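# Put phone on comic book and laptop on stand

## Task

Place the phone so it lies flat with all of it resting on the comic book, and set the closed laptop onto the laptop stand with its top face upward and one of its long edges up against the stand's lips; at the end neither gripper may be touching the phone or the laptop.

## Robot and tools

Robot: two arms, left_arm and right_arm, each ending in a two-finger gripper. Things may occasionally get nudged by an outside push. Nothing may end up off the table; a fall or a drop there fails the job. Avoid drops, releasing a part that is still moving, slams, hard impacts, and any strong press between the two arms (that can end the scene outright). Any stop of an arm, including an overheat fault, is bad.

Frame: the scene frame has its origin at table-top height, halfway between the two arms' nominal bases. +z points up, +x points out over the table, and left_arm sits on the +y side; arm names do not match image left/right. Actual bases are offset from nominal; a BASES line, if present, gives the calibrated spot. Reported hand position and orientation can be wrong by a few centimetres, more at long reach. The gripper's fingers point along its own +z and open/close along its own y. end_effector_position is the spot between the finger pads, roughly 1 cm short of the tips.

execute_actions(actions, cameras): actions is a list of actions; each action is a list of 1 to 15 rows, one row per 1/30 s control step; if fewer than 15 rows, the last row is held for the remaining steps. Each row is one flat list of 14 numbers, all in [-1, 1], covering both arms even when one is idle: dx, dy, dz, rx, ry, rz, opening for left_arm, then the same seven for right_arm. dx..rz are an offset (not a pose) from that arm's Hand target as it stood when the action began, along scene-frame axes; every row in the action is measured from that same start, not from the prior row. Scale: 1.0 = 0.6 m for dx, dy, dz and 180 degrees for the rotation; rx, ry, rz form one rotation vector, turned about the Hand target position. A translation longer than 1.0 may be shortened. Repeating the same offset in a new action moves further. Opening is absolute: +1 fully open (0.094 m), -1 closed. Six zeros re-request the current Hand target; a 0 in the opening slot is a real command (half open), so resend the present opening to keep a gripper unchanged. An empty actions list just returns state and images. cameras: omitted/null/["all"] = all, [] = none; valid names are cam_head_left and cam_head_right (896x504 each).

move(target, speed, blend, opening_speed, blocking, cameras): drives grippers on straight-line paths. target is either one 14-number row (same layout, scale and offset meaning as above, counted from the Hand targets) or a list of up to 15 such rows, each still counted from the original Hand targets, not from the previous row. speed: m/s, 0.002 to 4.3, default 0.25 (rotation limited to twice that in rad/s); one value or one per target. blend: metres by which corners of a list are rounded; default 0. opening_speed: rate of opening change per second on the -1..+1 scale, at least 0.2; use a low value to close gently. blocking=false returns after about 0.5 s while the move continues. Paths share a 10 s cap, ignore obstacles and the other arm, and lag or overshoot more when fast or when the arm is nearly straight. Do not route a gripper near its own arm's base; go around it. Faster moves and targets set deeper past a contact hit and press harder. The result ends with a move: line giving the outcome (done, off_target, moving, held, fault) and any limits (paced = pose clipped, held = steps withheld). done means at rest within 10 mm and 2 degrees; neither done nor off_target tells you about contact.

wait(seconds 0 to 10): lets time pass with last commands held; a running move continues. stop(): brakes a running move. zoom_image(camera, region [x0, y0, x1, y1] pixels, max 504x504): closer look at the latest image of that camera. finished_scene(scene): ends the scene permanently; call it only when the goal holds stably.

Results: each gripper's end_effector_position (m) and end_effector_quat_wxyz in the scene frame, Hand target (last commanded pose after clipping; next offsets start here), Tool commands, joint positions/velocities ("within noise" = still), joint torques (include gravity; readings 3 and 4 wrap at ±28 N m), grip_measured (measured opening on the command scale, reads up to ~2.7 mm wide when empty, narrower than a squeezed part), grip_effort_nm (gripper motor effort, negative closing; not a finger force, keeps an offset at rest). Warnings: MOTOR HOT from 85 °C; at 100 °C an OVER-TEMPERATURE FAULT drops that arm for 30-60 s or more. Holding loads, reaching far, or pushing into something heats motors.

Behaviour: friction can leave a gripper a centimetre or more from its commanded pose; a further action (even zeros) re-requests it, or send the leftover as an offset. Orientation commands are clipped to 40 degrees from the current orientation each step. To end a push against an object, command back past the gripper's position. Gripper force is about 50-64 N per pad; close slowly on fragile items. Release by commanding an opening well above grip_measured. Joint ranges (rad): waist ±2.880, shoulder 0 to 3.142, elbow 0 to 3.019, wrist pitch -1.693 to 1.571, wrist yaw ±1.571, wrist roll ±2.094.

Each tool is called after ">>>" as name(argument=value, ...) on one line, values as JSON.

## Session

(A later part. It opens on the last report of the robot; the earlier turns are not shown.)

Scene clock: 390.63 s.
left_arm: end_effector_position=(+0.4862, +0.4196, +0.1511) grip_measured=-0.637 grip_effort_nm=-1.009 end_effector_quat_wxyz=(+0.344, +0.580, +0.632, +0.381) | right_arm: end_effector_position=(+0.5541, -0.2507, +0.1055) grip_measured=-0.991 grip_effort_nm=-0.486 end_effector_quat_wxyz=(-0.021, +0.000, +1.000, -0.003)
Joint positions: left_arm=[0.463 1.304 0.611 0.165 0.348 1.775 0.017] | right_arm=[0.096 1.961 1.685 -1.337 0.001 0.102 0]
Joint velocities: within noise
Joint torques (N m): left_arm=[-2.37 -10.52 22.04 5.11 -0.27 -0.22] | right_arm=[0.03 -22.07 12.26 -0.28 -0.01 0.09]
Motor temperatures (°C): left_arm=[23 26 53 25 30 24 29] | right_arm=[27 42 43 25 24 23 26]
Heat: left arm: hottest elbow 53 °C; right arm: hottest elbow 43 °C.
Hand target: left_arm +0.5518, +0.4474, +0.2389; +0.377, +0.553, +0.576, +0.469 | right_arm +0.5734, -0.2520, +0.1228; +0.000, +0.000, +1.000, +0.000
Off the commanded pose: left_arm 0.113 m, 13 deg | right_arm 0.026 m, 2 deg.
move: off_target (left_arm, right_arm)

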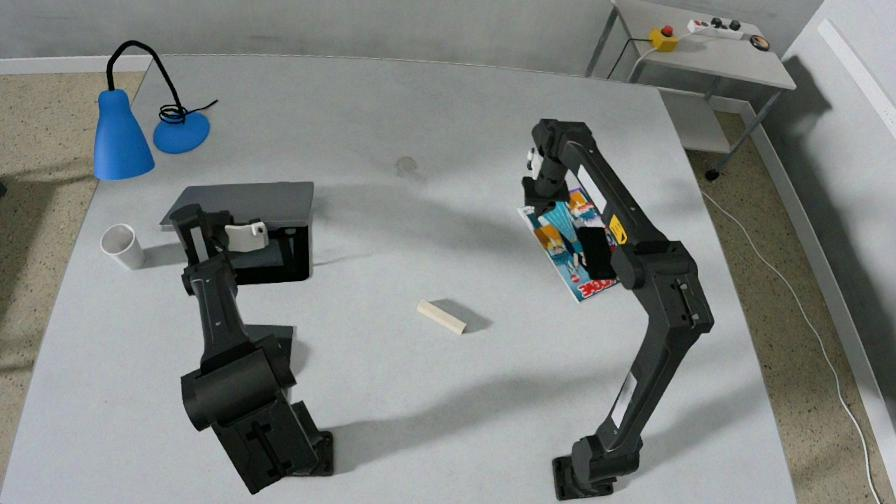

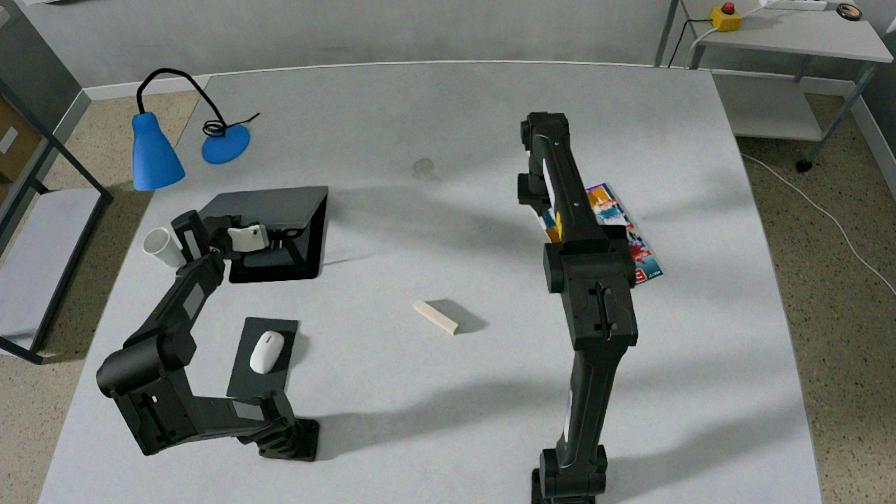

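>>> move(target=[[-0.015,0.0,-0.07,0.0,-0.03,0.012,-0.95,0,0,0,0,0,0,-1]], speed=0.08)

>>> zoom_image(camera="cam_head_left", region=[150, 165, 330, 310])

>>> zoom_image(camera="cam_head_right", region=[170, 165, 350, 310])

Scene clock: 402.77 s.
left_arm: end_effector_position=(+0.5201, +0.4340, +0.1632) grip_measured=-0.638 grip_effort_nm=-1.009 end_effector_quat_wxyz=(+0.391, +0.531, +0.602, +0.450) | right_arm: end_effector_position=(+0.5541, -0.2507, +0.1055) grip_measured=-0.991 grip_effort_nm=-0.486 end_effector_quat_wxyz=(-0.021, +0.000, +1.000, -0.003)
Joint positions: left_arm=[0.452 1.432 0.612 0.509 0.332 1.683 0.017] | right_arm=[0.096 1.961 1.685 -1.337 0.001 0.102 0]
Joint velocities: within noise
Joint torques (N m): left_arm=[-1.32 -9.64 13 4.63 -0.93 0.1] | right_arm=[-0.09 -22.12 12.26 -0.28 -0.02 0.09]
Motor temperatures (°C): left_arm=[23 26 55 25 29 24 29] | right_arm=[27 42 44 25 24 23 26]
Heat: left arm: hottest elbow 55 °C; right arm: hottest elbow 44 °C.
Hand target: left_arm +0.5428, +0.4474, +0.1969; +0.395, +0.519, +0.568, +0.502 | right_arm +0.5734, -0.2520, +0.1228; +0.000, +0.000, +1.000, +0.000
Off the commanded pose: left_arm 0.043 m, 7 deg | right_arm 0.026 m, 2 deg.
move: off_target (left_arm, right_arm)

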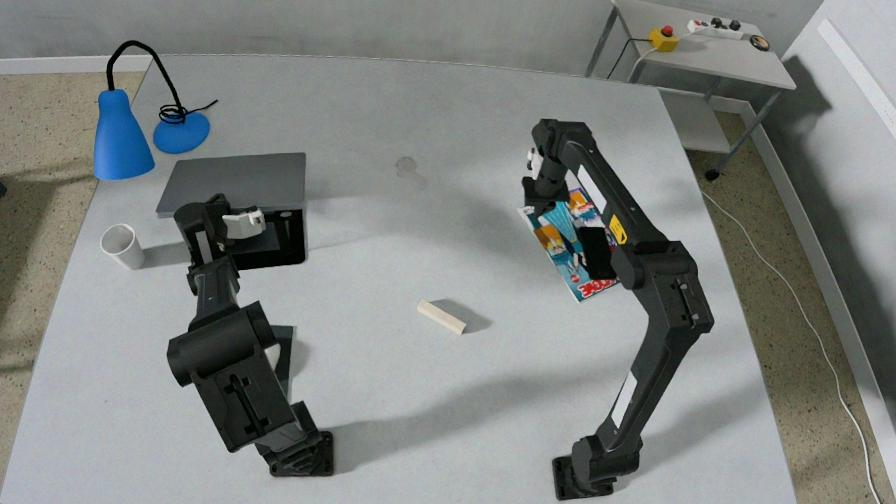

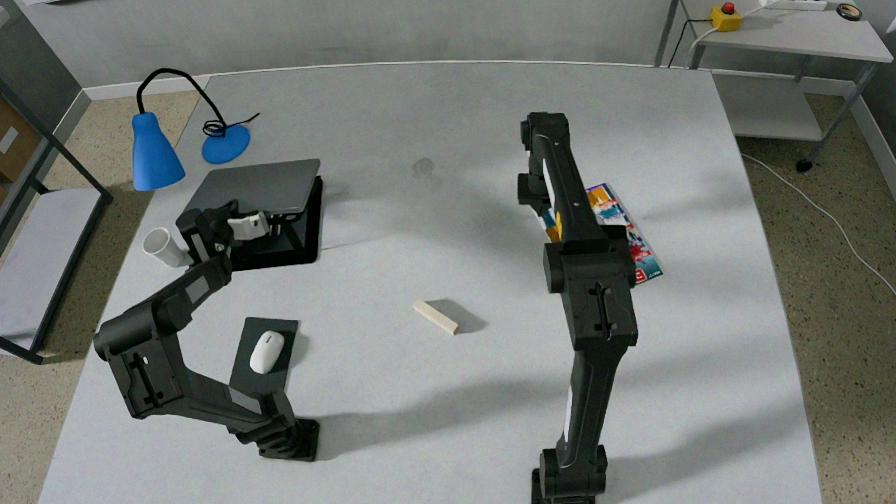

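Scaled by 2.800.

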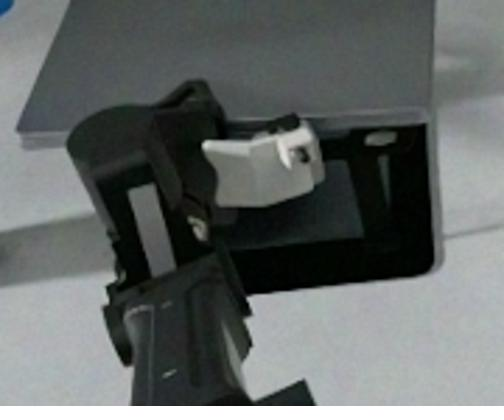

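Scaled by 2.800.

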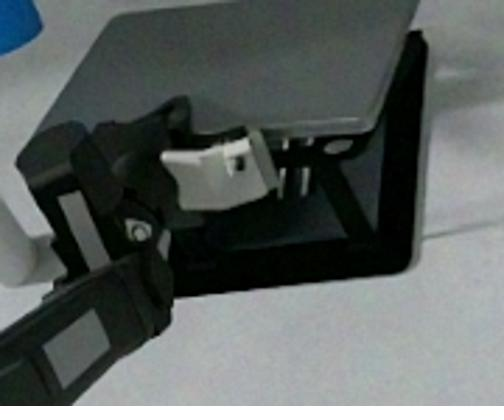

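>>> zoom_image(camera="cam_head_left", region=[150, 130, 330, 200])

>>> zoom_image(camera="cam_head_right", region=[190, 130, 340, 210])

Scaled by 2.800.

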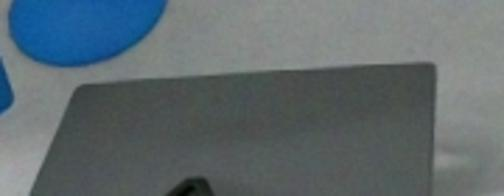

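Scaled by 3.360.

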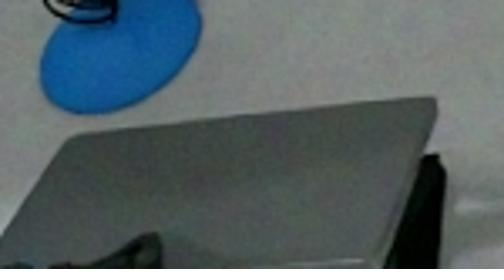

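>>> move(target=[[-0.06,0.0,0.0,0.0,0.0,0.0,-0.95,0,0,0,0,0,0,-1],[-0.06,0.0,-0.03,0.0,0.055,0.0,-0.95,0,0,0,0,0,0,-1]], speed=0.1)

>>> zoom_image(camera="cam_head_left", region=[150, 135, 330, 280])

>>> zoom_image(camera="cam_head_right", region=[170, 135, 350, 280])

Scene clock: 416.47 s.
left_arm: end_effector_position=(+0.4996, +0.4335, +0.1560) grip_measured=-0.638 grip_effort_nm=-1.009 end_effector_quat_wxyz=(+0.346, +0.567, +0.610, +0.432) | right_arm: end_effector_position=(+0.5541, -0.2507, +0.1055) grip_measured=-0.991 grip_effort_nm=-0.481 end_effector_quat_wxyz=(-0.021, +0.000, +1.000, -0.003)
Joint positions: left_arm=[0.465 1.359 0.603 0.337 0.318 1.783 0.017] | right_arm=[0.096 1.961 1.685 -1.337 0.001 0.102 0]
Joint velocities: within noise
Joint torques (N m): left_arm=[-0.44 -11.99 12.52 1.46 0.04 0.11] | right_arm=[-0.03 -22.12 12.26 -0.27 -0.01 0.08]
Motor temperatures (°C): left_arm=[23 26 51 25 29 24 29] | right_arm=[27 42 44 25 24 23 26]
Heat: left arm: hottest elbow 51 °C; right arm: hottest elbow 44 °C.
Hand target: left_arm +0.5068, +0.4472, +0.1789; +0.344, +0.561, +0.600, +0.455 | right_arm +0.5734, -0.2520, +0.1228; +0.000, +0.000, +1.000, +0.000
Off the commanded pose: left_arm 0.028 m, 3 deg | right_arm 0.026 m, 2 deg.
move: off_target (left_arm, right_arm)

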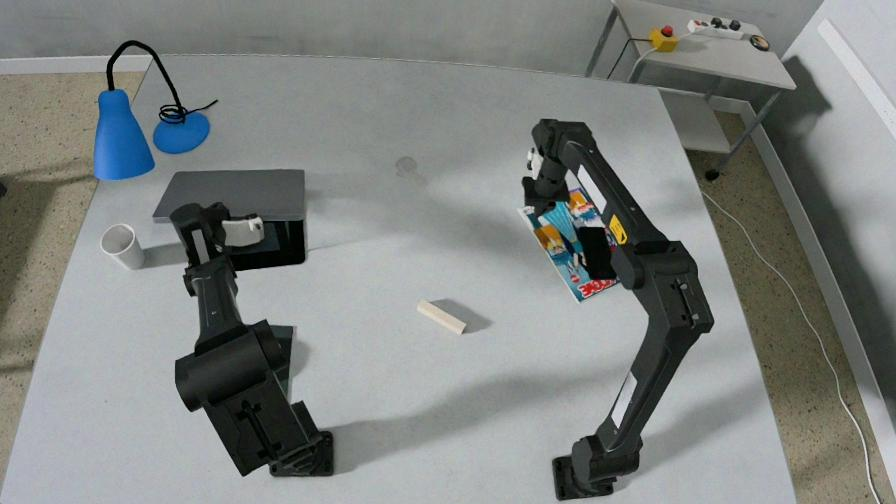

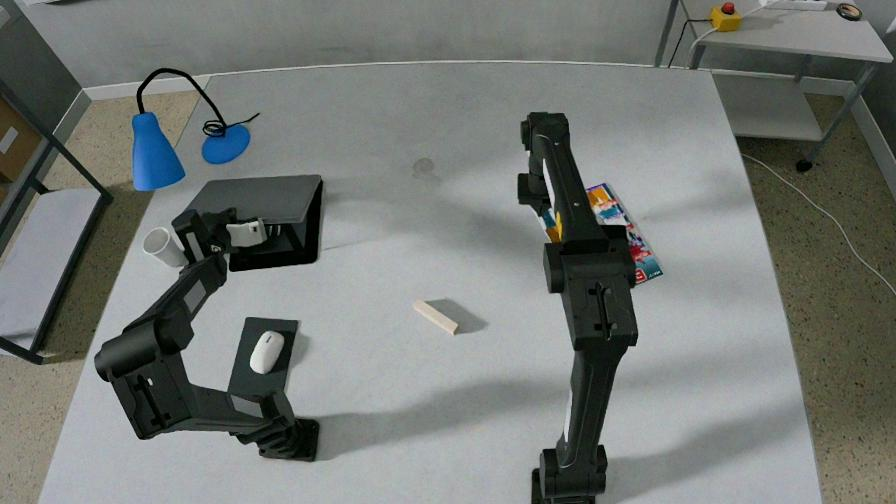

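Scaled by 2.800.

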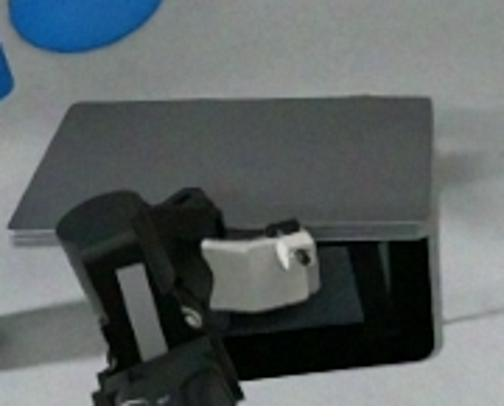

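Scaled by 2.800.

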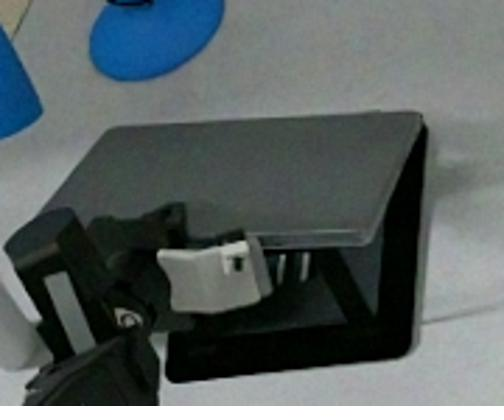

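>>> move(target=[[0.0,0.0,0.01,0.0,0.0,0.028,-0.95,0,0,0,0,0,0,-1],[0.03,0.0,0.0,0.0,0.0,0.028,-0.95,0,0,0,0,0,0,-1]], speed=0.08)

>>> zoom_image(camera="cam_head_left", region=[150, 135, 330, 280])

>>> zoom_image(camera="cam_head_right", region=[170, 135, 350, 280])

Scene clock: 422.47 s.
left_arm: end_effector_position=(+0.4983, +0.4391, +0.1564) grip_measured=-0.638 grip_effort_nm=-1.009 end_effector_quat_wxyz=(+0.311, +0.543, +0.639, +0.447) | right_arm: end_effector_position=(+0.5541, -0.2507, +0.1055) grip_measured=-0.991 grip_effort_nm=-0.486 end_effector_quat_wxyz=(-0.021, +0.000, +1.000, -0.003)
Joint positions: left_arm=[0.433 1.345 0.603 0.315 0.186 1.751 0.017] | right_arm=[0.096 1.961 1.685 -1.337 0.001 0.102 0]
Joint velocities: within noise
Joint torques (N m): left_arm=[-2.55 -7.88 14.87 3.07 -0.11 -0.06] | right_arm=[0.03 -22.12 12.26 -0.25 -0.01 0.09]
Motor temperatures (°C): left_arm=[23 26 48 25 28 24 29] | right_arm=[27 42 44 25 24 23 26]
Heat: left arm: hottest elbow 48 °C; right arm: hottest elbow 44 °C.
Hand target: left_arm +0.5249, +0.4473, +0.1789; +0.324, +0.534, +0.624, +0.470 | right_arm +0.5734, -0.2520, +0.1228; +0.000, +0.000, +1.000, +0.000
Off the commanded pose: left_arm 0.036 m, 4 deg | right_arm 0.026 m, 2 deg.
move: off_target (left_arm, right_arm)

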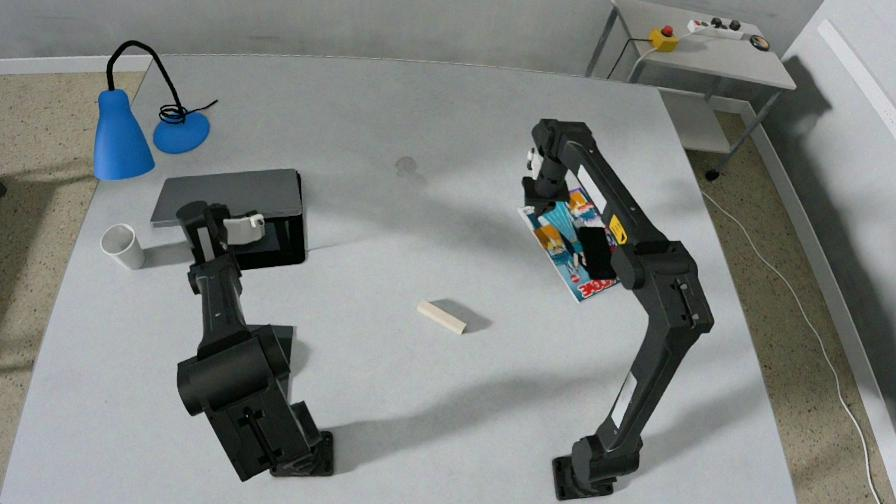

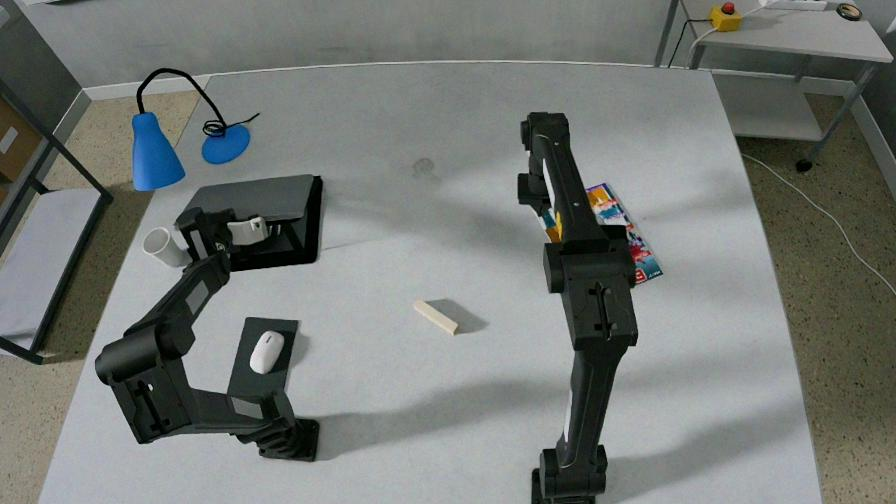

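Scaled by 2.800.

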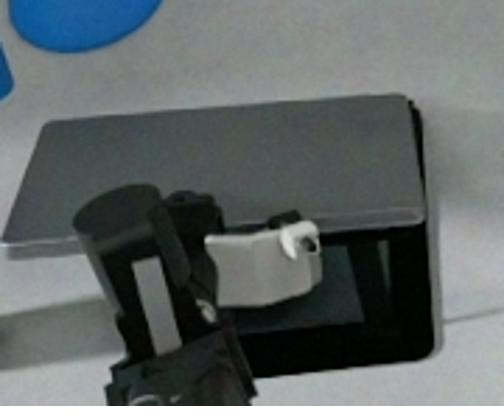

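Scaled by 2.800.

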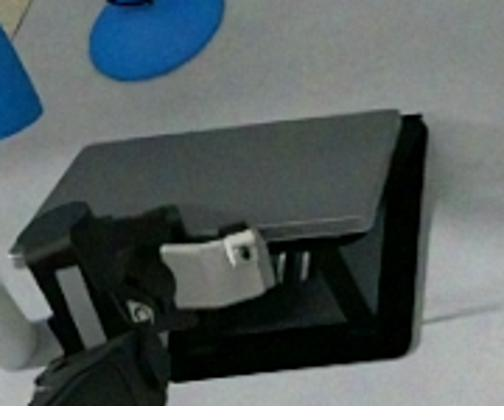

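>>> move(target=[[-0.02,-0.04,0.02,0.0,0.0,0.006,-0.95,0,0,0,0,0,0,-1],[0.0,-0.075,0.02,0.0,0.0,0.006,-0.95,0,0,0,0,0,0,-1],[0.03,-0.075,-0.02,0.0,0.0,0.006,-0.95,0,0,0,0,0,0,-1]], speed=0.08)

>>> zoom_image(camera="cam_head_left", region=[150, 135, 330, 280])

>>> zoom_image(camera="cam_head_right", region=[170, 135, 350, 280])

Scene clock: 430.10 s.
left_arm: end_effector_position=(+0.5139, +0.4121, +0.1574) grip_measured=-0.638 grip_effort_nm=-1.009 end_effector_quat_wxyz=(+0.297, +0.532, +0.643, +0.464) | right_arm: end_effector_position=(+0.5541, -0.2507, +0.1055) grip_measured=-0.991 grip_effort_nm=-0.486 end_effector_quat_wxyz=(-0.021, +0.000, +1.000, -0.003)
Joint positions: left_arm=[0.322 1.354 0.603 0.346 0.038 1.709 0.017] | right_arm=[0.096 1.961 1.685 -1.337 0.001 0.102 0]
Joint velocities: within noise
Joint torques (N m): left_arm=[-4.19 -7.36 13.44 3.64 -0.14 -0.28] | right_arm=[-0.09 -22.12 12.27 -0.25 -0.01 0.09]
Motor temperatures (°C): left_arm=[23 26 46 25 28 24 29] | right_arm=[27 42 45 25 24 23 26]
Heat: left arm: hottest elbow 46 °C; right arm: hottest elbow 45 °C.
Hand target: left_arm +0.5429, +0.4024, +0.1669; +0.319, +0.528, +0.629, +0.473 | right_arm +0.5734, -0.2520, +0.1228; +0.000, +0.000, +1.000, +0.000
Off the commanded pose: left_arm 0.032 m, 3 deg | right_arm 0.026 m, 2 deg.
move: off_target (left_arm, right_arm)

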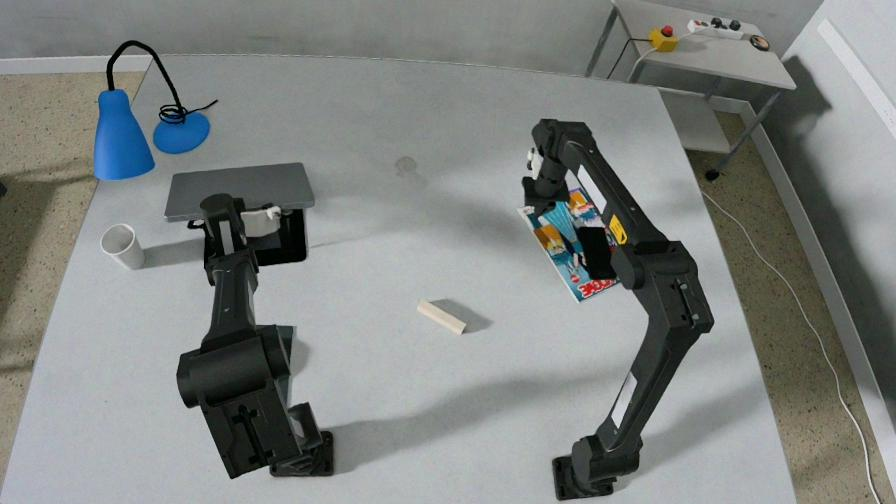

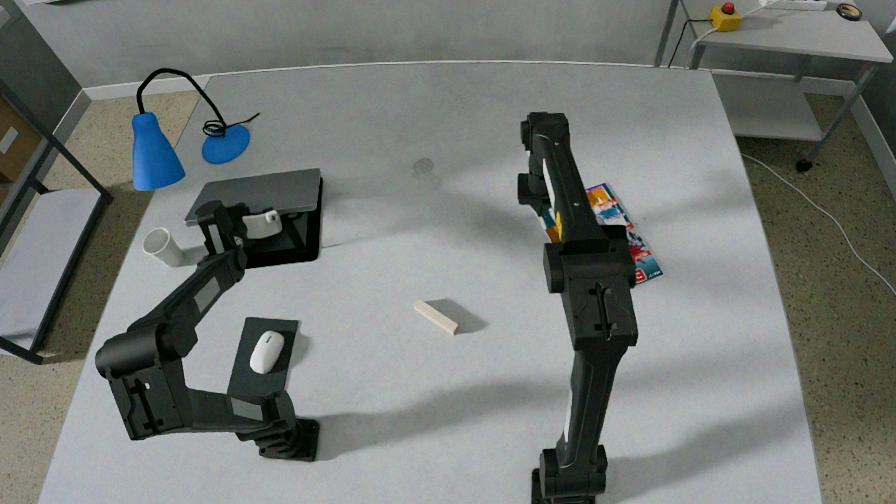

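Scaled by 2.800.

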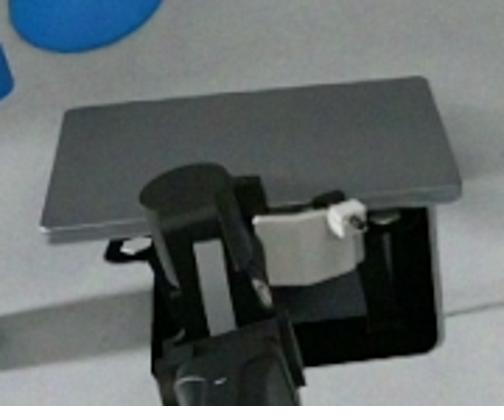

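Scaled by 2.800.

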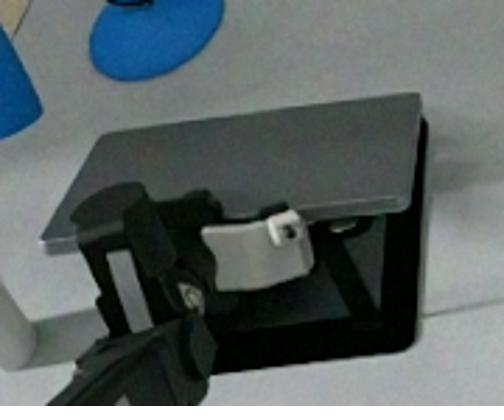

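>>> move(target=[[-0.03,0.01,-0.025,0,0,0,-0.95,0,0,0,0,0,0,-1],[-0.03,0.01,-0.025,0,0,0,-0.35,0,0,0,0,0,0,-1]], speed=0.06, opening_speed=0.3)

>>> zoom_image(camera="cam_head_left", region=[150, 135, 330, 280])

>>> zoom_image(camera="cam_head_right", region=[170, 135, 350, 280])

Scene clock: 440.90 s.
left_arm: end_effector_position=(+0.5200, +0.4106, +0.1650) grip_measured=-0.352 grip_effort_nm=0.125 end_effector_quat_wxyz=(+0.322, +0.521, +0.632, +0.475) | right_arm: end_effector_position=(+0.5541, -0.2507, +0.1055) grip_measured=-0.991 grip_effort_nm=-0.486 end_effector_quat_wxyz=(-0.021, +0.000, +1.000, -0.003)
Joint positions: left_arm=[0.323 1.369 0.597 0.424 0.062 1.687 0.03] | right_arm=[0.096 1.961 1.685 -1.337 0.001 0.102 0]
Joint velocities: within noise
Joint torques (N m): left_arm=[-2.37 -7.82 9.16 2.91 -0.01 0.04] | right_arm=[-0.03 -22.07 12.27 -0.25 -0.01 0.09]
Motor temperatures (°C): left_arm=[23 26 44 25 28 24 29] | right_arm=[27 42 45 25 24 23 26]
Heat: left arm: hottest elbow 44 °C; right arm: hottest elbow 45 °C.
Hand target: left_arm +0.5248, +0.4084, +0.1518; +0.319, +0.528, +0.629, +0.473 | right_arm +0.5734, -0.2520, +0.1228; +0.000, +0.000, +1.000, +0.000
Off the commanded pose: left_arm 0.014 m, 1 deg | right_arm 0.026 m, 2 deg.
move: off_target (left_arm, right_arm)

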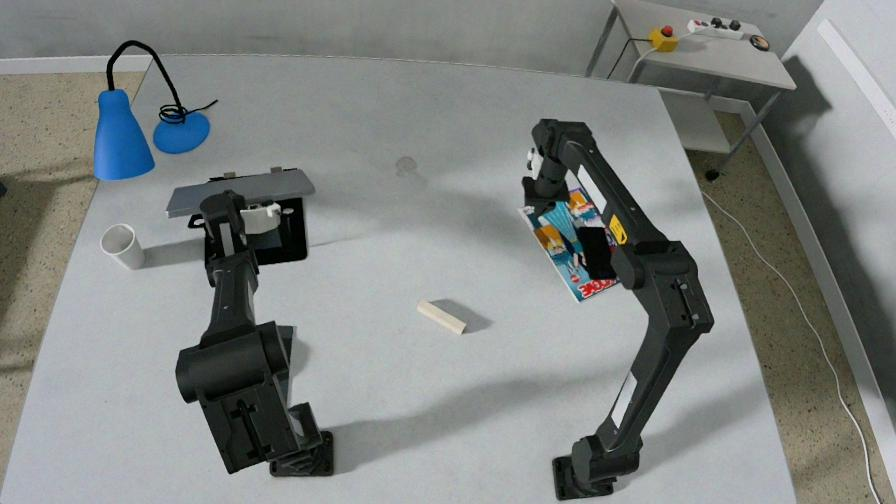

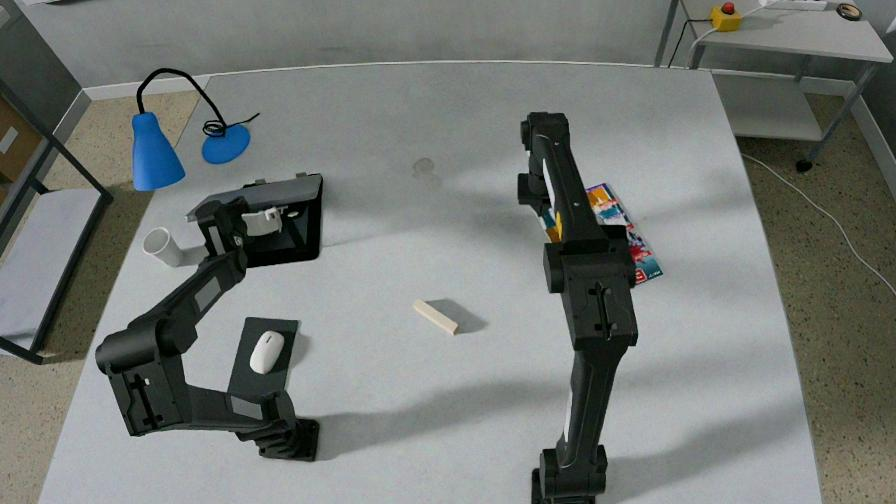

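Scaled by 2.800.

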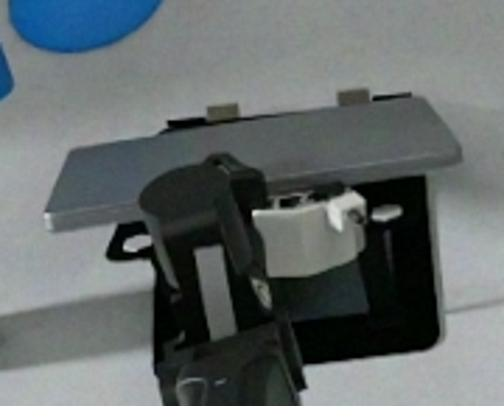

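Scaled by 2.800.

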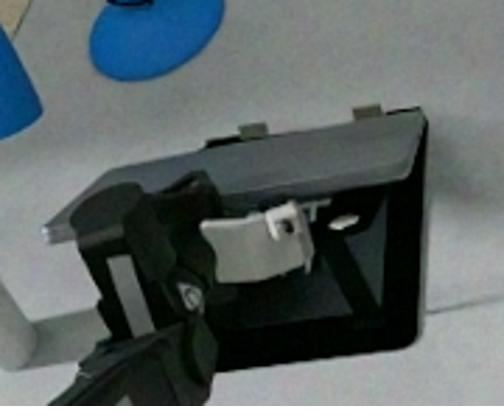

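>>> move(target=[[-0.03,0.0,-0.07,0,0,0,-0.35,0,0,0,0,0,0,-1]], speed=0.06)

>>> zoom_image(camera="cam_head_left", region=[150, 135, 330, 280])

>>> zoom_image(camera="cam_head_right", region=[170, 135, 350, 280])

Scene clock: 446.53 s.
left_arm: end_effector_position=(+0.5162, +0.4096, +0.1689) grip_measured=-0.350 grip_effort_nm=0.012 end_effector_quat_wxyz=(+0.348, +0.503, +0.605, +0.509) | right_arm: end_effector_position=(+0.5541, -0.2507, +0.1055) grip_measured=-0.991 grip_effort_nm=-0.491 end_effector_quat_wxyz=(-0.021, +0.000, +1.000, -0.003)
Joint positions: left_arm=[0.33 1.397 0.545 0.609 0.079 1.684 0.031] | right_arm=[0.096 1.961 1.685 -1.337 0.001 0.102 0]
Joint velocities: left_arm=[0.005 0.005 0.002 -0.002 -0.037 -0.198 0] | right_arm=[within noise]
Joint torques (N m): left_arm=[-1.67 -3.96 5 1.91 -0.02 0.12] | right_arm=[0.03 -22.12 12.26 -0.27 -0.01 0.09]
Motor temperatures (°C): left_arm=[23 26 42 25 28 24 29] | right_arm=[27 42 45 25 24 23 26]
Heat: left arm: hottest elbow 42 °C; right arm: hottest elbow 45 °C.
Hand target: left_arm +0.5068, +0.4084, +0.1099; +0.319, +0.528, +0.629, +0.473 | right_arm +0.5734, -0.2520, +0.1228; +0.000, +0.000, +1.000, +0.000
Off the commanded pose: left_arm 0.060 m, 7 deg | right_arm 0.026 m, 2 deg.
move: off_target (left_arm, right_arm)

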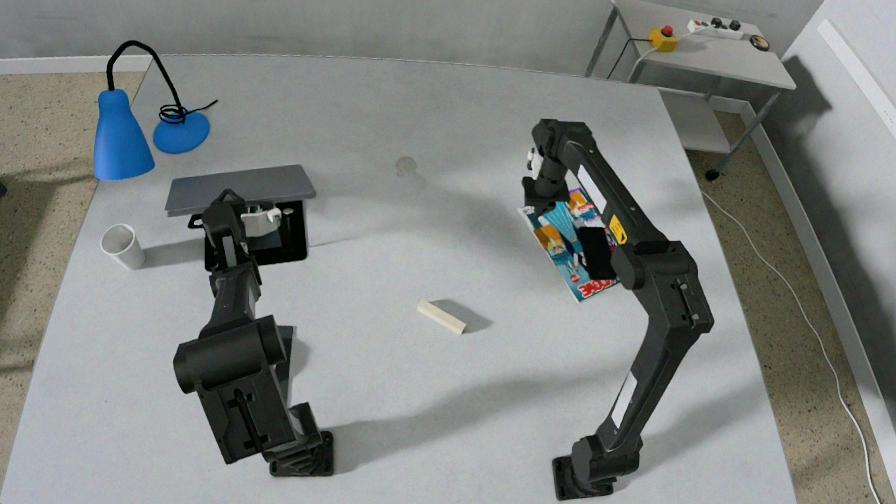

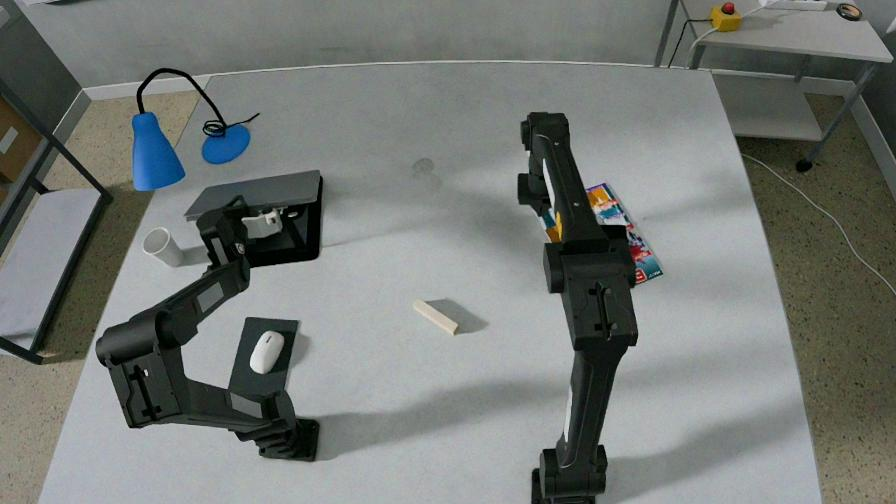

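Scaled by 2.800.

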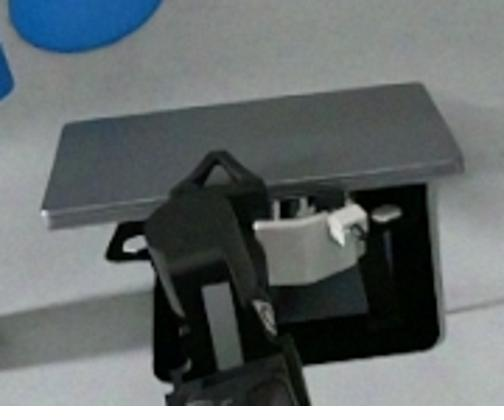

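Scaled by 2.800.

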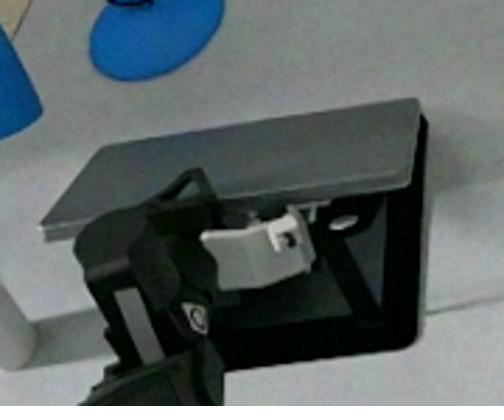

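>>> move(target=[[0.03,0.0,0.08,0,0,0,-0.25,0,0,0,0,0,0,-1],[-0.08,-0.035,0.12,0,0,0,-0.25,0,0,0,0,0,0,-1],[-0.2,-0.06,0.2,0,0,0,-0.25,0,0,0,0,0,0,-1]], speed=0.08)

>>> zoom_image(camera="cam_head_left", region=[150, 135, 330, 280])

>>> zoom_image(camera="cam_head_right", region=[170, 135, 350, 280])

Scene clock: 454.97 s.
left_arm: end_effector_position=(+0.3922, +0.3687, +0.2341) grip_measured=-0.252 grip_effort_nm=0.125 end_effector_quat_wxyz=(+0.326, +0.528, +0.626, +0.473) | right_arm: end_effector_position=(+0.5541, -0.2507, +0.1055) grip_measured=-0.991 grip_effort_nm=-0.491 end_effector_quat_wxyz=(-0.021, +0.000, +1.000, -0.003)
Joint positions: left_arm=[0.359 0.744 0.428 -0.033 0.113 1.71 0.035] | right_arm=[0.096 1.961 1.685 -1.337 0.001 0.102 0]
Joint velocities: within noise
Joint torques (N m): left_arm=[-0.38 -4.78 10.56 1.5 0.13 0.05] | right_arm=[-0.09 -22.07 12.25 -0.25 -0.01 0.09]
Motor temperatures (°C): left_arm=[23 26 41 24 28 24 29] | right_arm=[27 42 46 25 24 23 26]
Heat: left arm: hottest elbow 41 °C; right arm: hottest elbow 46 °C.
Hand target: left_arm +0.3868, +0.3723, +0.2298; +0.320, +0.528, +0.629, +0.473 | right_arm +0.5734, -0.2520, +0.1228; +0.000, +0.000, +1.000, +0.000
Off the commanded pose: left_arm 0.008 m, 1 deg | right_arm 0.026 m, 2 deg.
move: off_target (right_arm)

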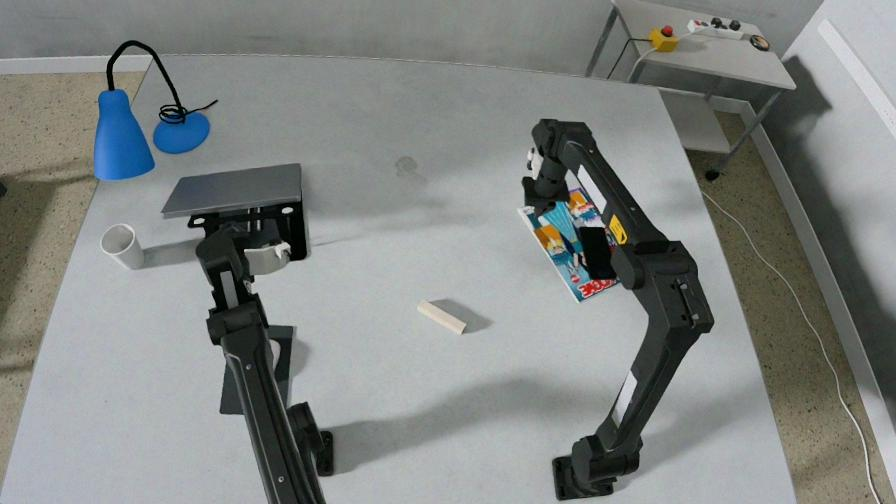

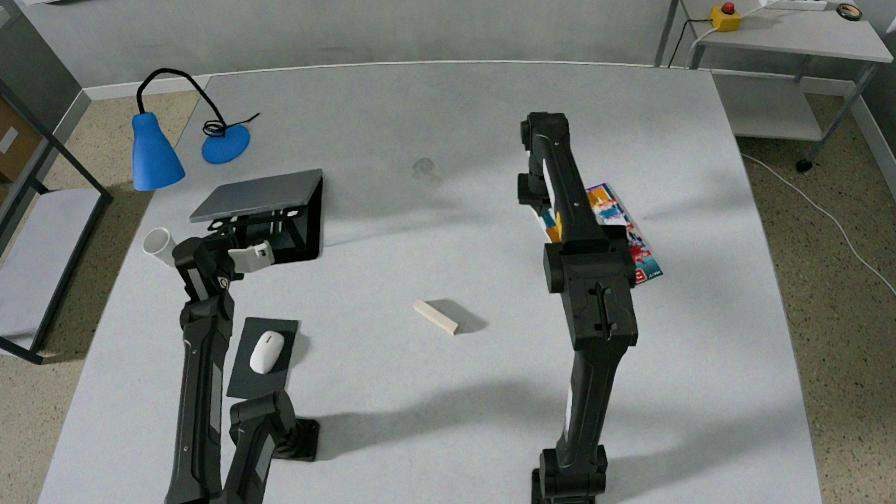

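Scaled by 2.800.

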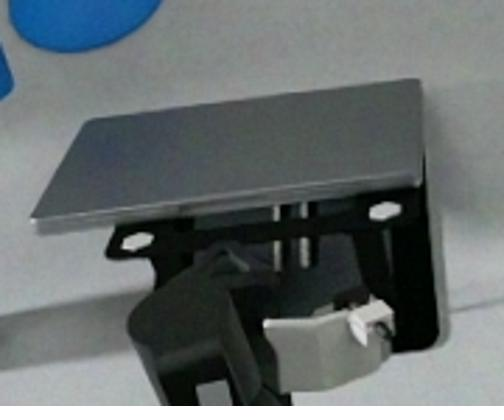

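Scaled by 2.800.

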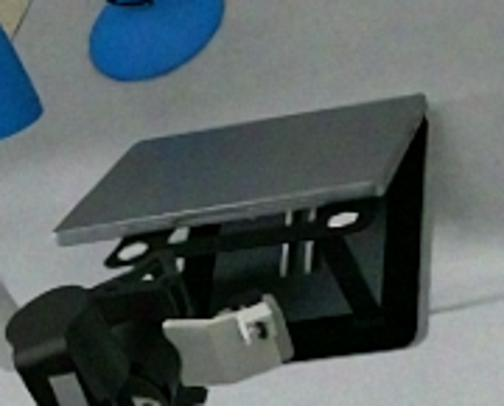

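>>> zoom_image(camera="cam_head_left", region=[155, 195, 315, 270])

>>> zoom_image(camera="cam_head_right", region=[180, 195, 340, 270])

Scaled by 3.150.

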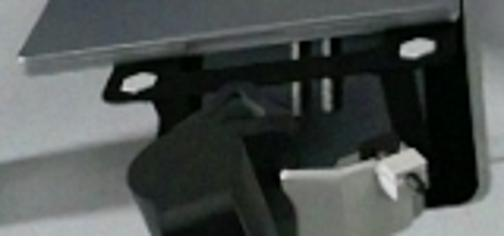

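Scaled by 3.150.

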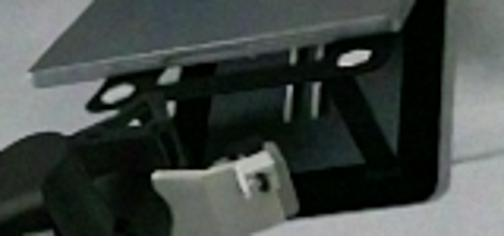

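>>> move(target=[[-0.03,0.263,-0.05,0,0,0,0.4,0,0,0,0,0,0,-1],[0.03,0.263,-0.14,0,0,0,0.4,0,0,0,0,0,0,-1]], speed=0.2)

>>> zoom_image(camera="cam_head_left", region=[130, 150, 330, 290])

>>> zoom_image(camera="cam_head_right", region=[150, 150, 350, 290])

Scene clock: 472.33 s.
left_arm: end_effector_position=(+0.3835, +0.5151, +0.1199) grip_measured=+0.398 grip_effort_nm=0.129 end_effector_quat_wxyz=(+0.315, +0.529, +0.649, +0.447) | right_arm: end_effector_position=(+0.5541, -0.2507, +0.1055) grip_measured=-0.991 grip_effort_nm=-0.486 end_effector_quat_wxyz=(-0.021, +0.000, +1.000, -0.003)
Joint positions: left_arm=[0.824 1.315 0.452 0.379 0.525 1.899 0.066] | right_arm=[0.096 1.961 1.685 -1.337 0.001 0.102 0]
Joint velocities: within noise
Joint torques (N m): left_arm=[-2.73 -7.88 13.61 2.61 0.01 -0.13] | right_arm=[-0.03 -22.12 12.27 -0.25 -0.01 0.09]
Motor temperatures (°C): left_arm=[23 25 40 24 28 24 28] | right_arm=[27 43 46 25 24 23 26]
Heat: left arm: hottest elbow 40 °C; right arm: hottest elbow 46 °C.
Hand target: left_arm +0.4048, +0.5302, +0.1460; +0.319, +0.528, +0.629, +0.473 | right_arm +0.5734, -0.2520, +0.1228; +0.000, +0.000, +1.000, +0.000
Off the commanded pose: left_arm 0.037 m, 4 deg | right_arm 0.026 m, 2 deg.
move: off_target (left_arm, right_arm)

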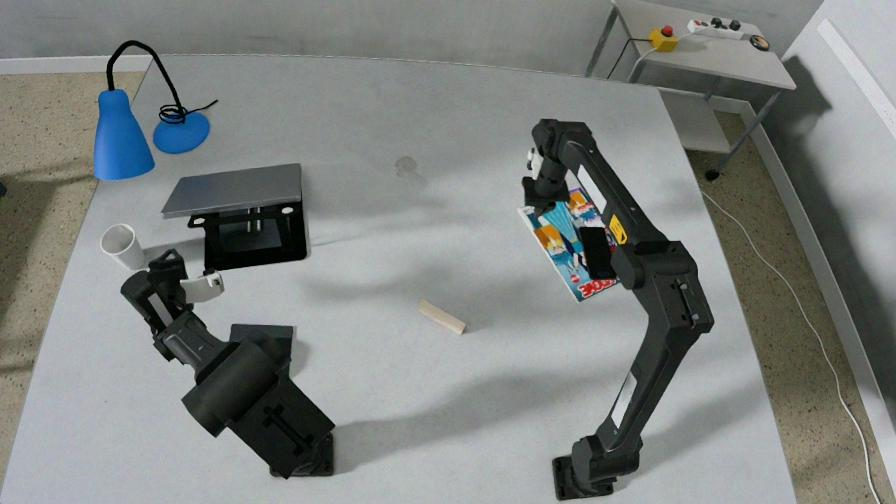

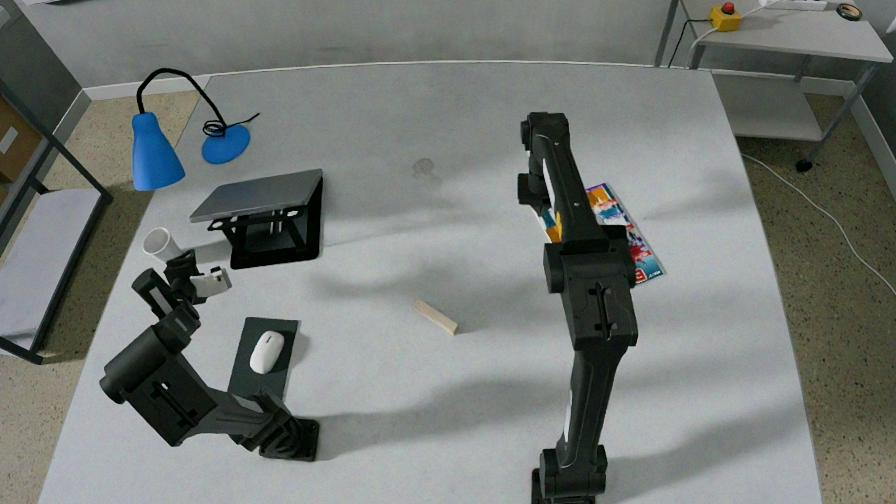

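Scaled by 2.520.

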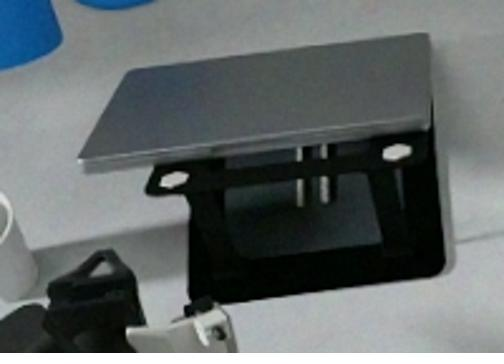

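Scaled by 2.520.

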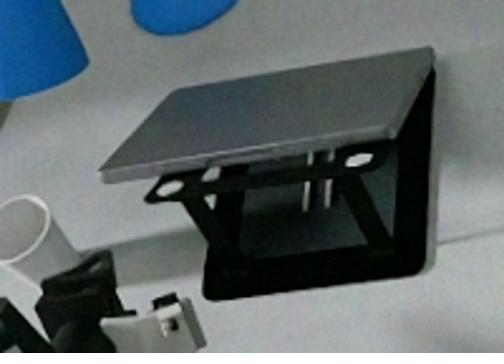

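>>> move(target=[[0.0,0.02,0.04,0,0,0,0.6,0,0,0,0,0,0,-1],[0.12,0.02,0.04,0,0,0,0.6,0,0,0,0,0,0,-1]], speed=0.12)

>>> zoom_image(camera="cam_head_left", region=[130, 150, 330, 290])

>>> zoom_image(camera="cam_head_right", region=[150, 150, 350, 290])

Scene clock: 484.40 s.
left_arm: end_effector_position=(+0.4526, +0.5293, +0.1424) grip_measured=+0.598 grip_effort_nm=0.129 end_effector_quat_wxyz=(+0.311, +0.532, +0.648, +0.447) | right_arm: end_effector_position=(+0.5541, -0.2507, +0.1055) grip_measured=-0.991 grip_effort_nm=-0.486 end_effector_quat_wxyz=(-0.021, +0.000, +1.000, -0.003)
Joint positions: left_arm=[0.706 1.409 0.624 0.324 0.417 1.847 0.075] | right_arm=[0.096 1.961 1.685 -1.337 0.001 0.102 0]
Joint velocities: within noise
Joint torques (N m): left_arm=[-2.96 -11.22 14.64 2.51 -0.02 -0.12] | right_arm=[-0.03 -22.12 12.26 -0.27 -0.01 0.1]
Motor temperatures (°C): left_arm=[23 25 39 24 27 24 28] | right_arm=[27 43 46 25 24 23 26]
Heat: left arm: hottest elbow 39 °C; right arm: hottest elbow 46 °C.
Hand target: left_arm +0.4768, +0.5421, +0.1698; +0.319, +0.528, +0.629, +0.473 | right_arm +0.5734, -0.2520, +0.1228; +0.000, +0.000, +1.000, +0.000
Off the commanded pose: left_arm 0.039 m, 4 deg | right_arm 0.026 m, 2 deg.
move: off_target (left_arm, right_arm)

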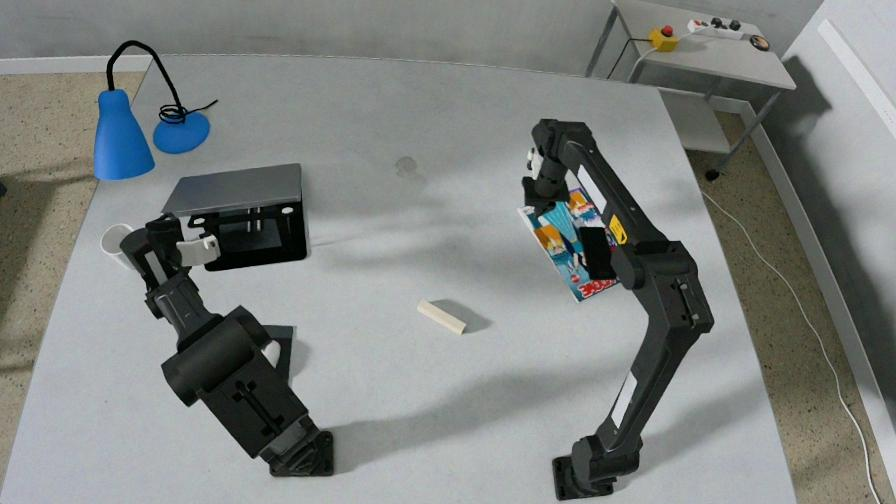

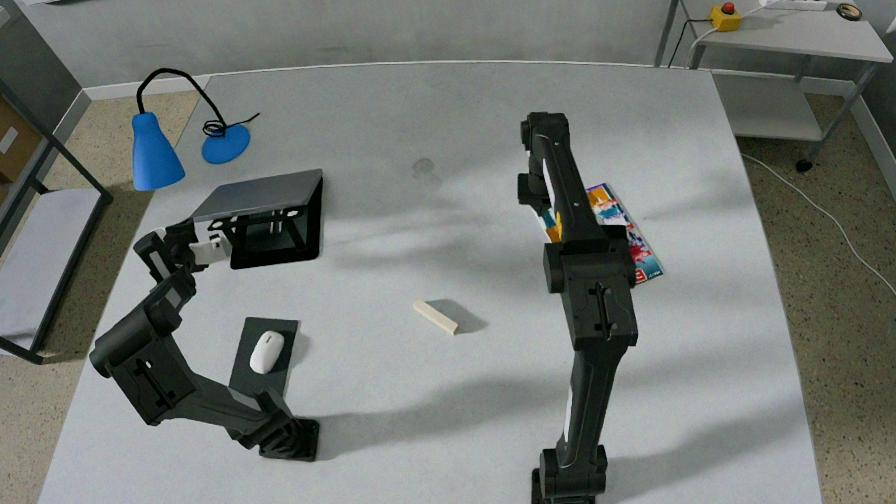

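Scaled by 2.520.

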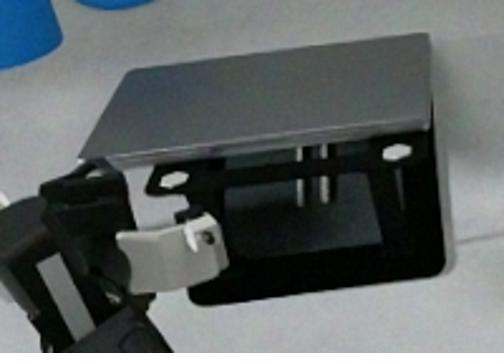

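Scaled by 2.520.

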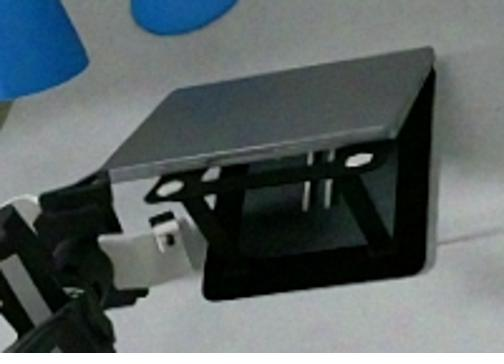

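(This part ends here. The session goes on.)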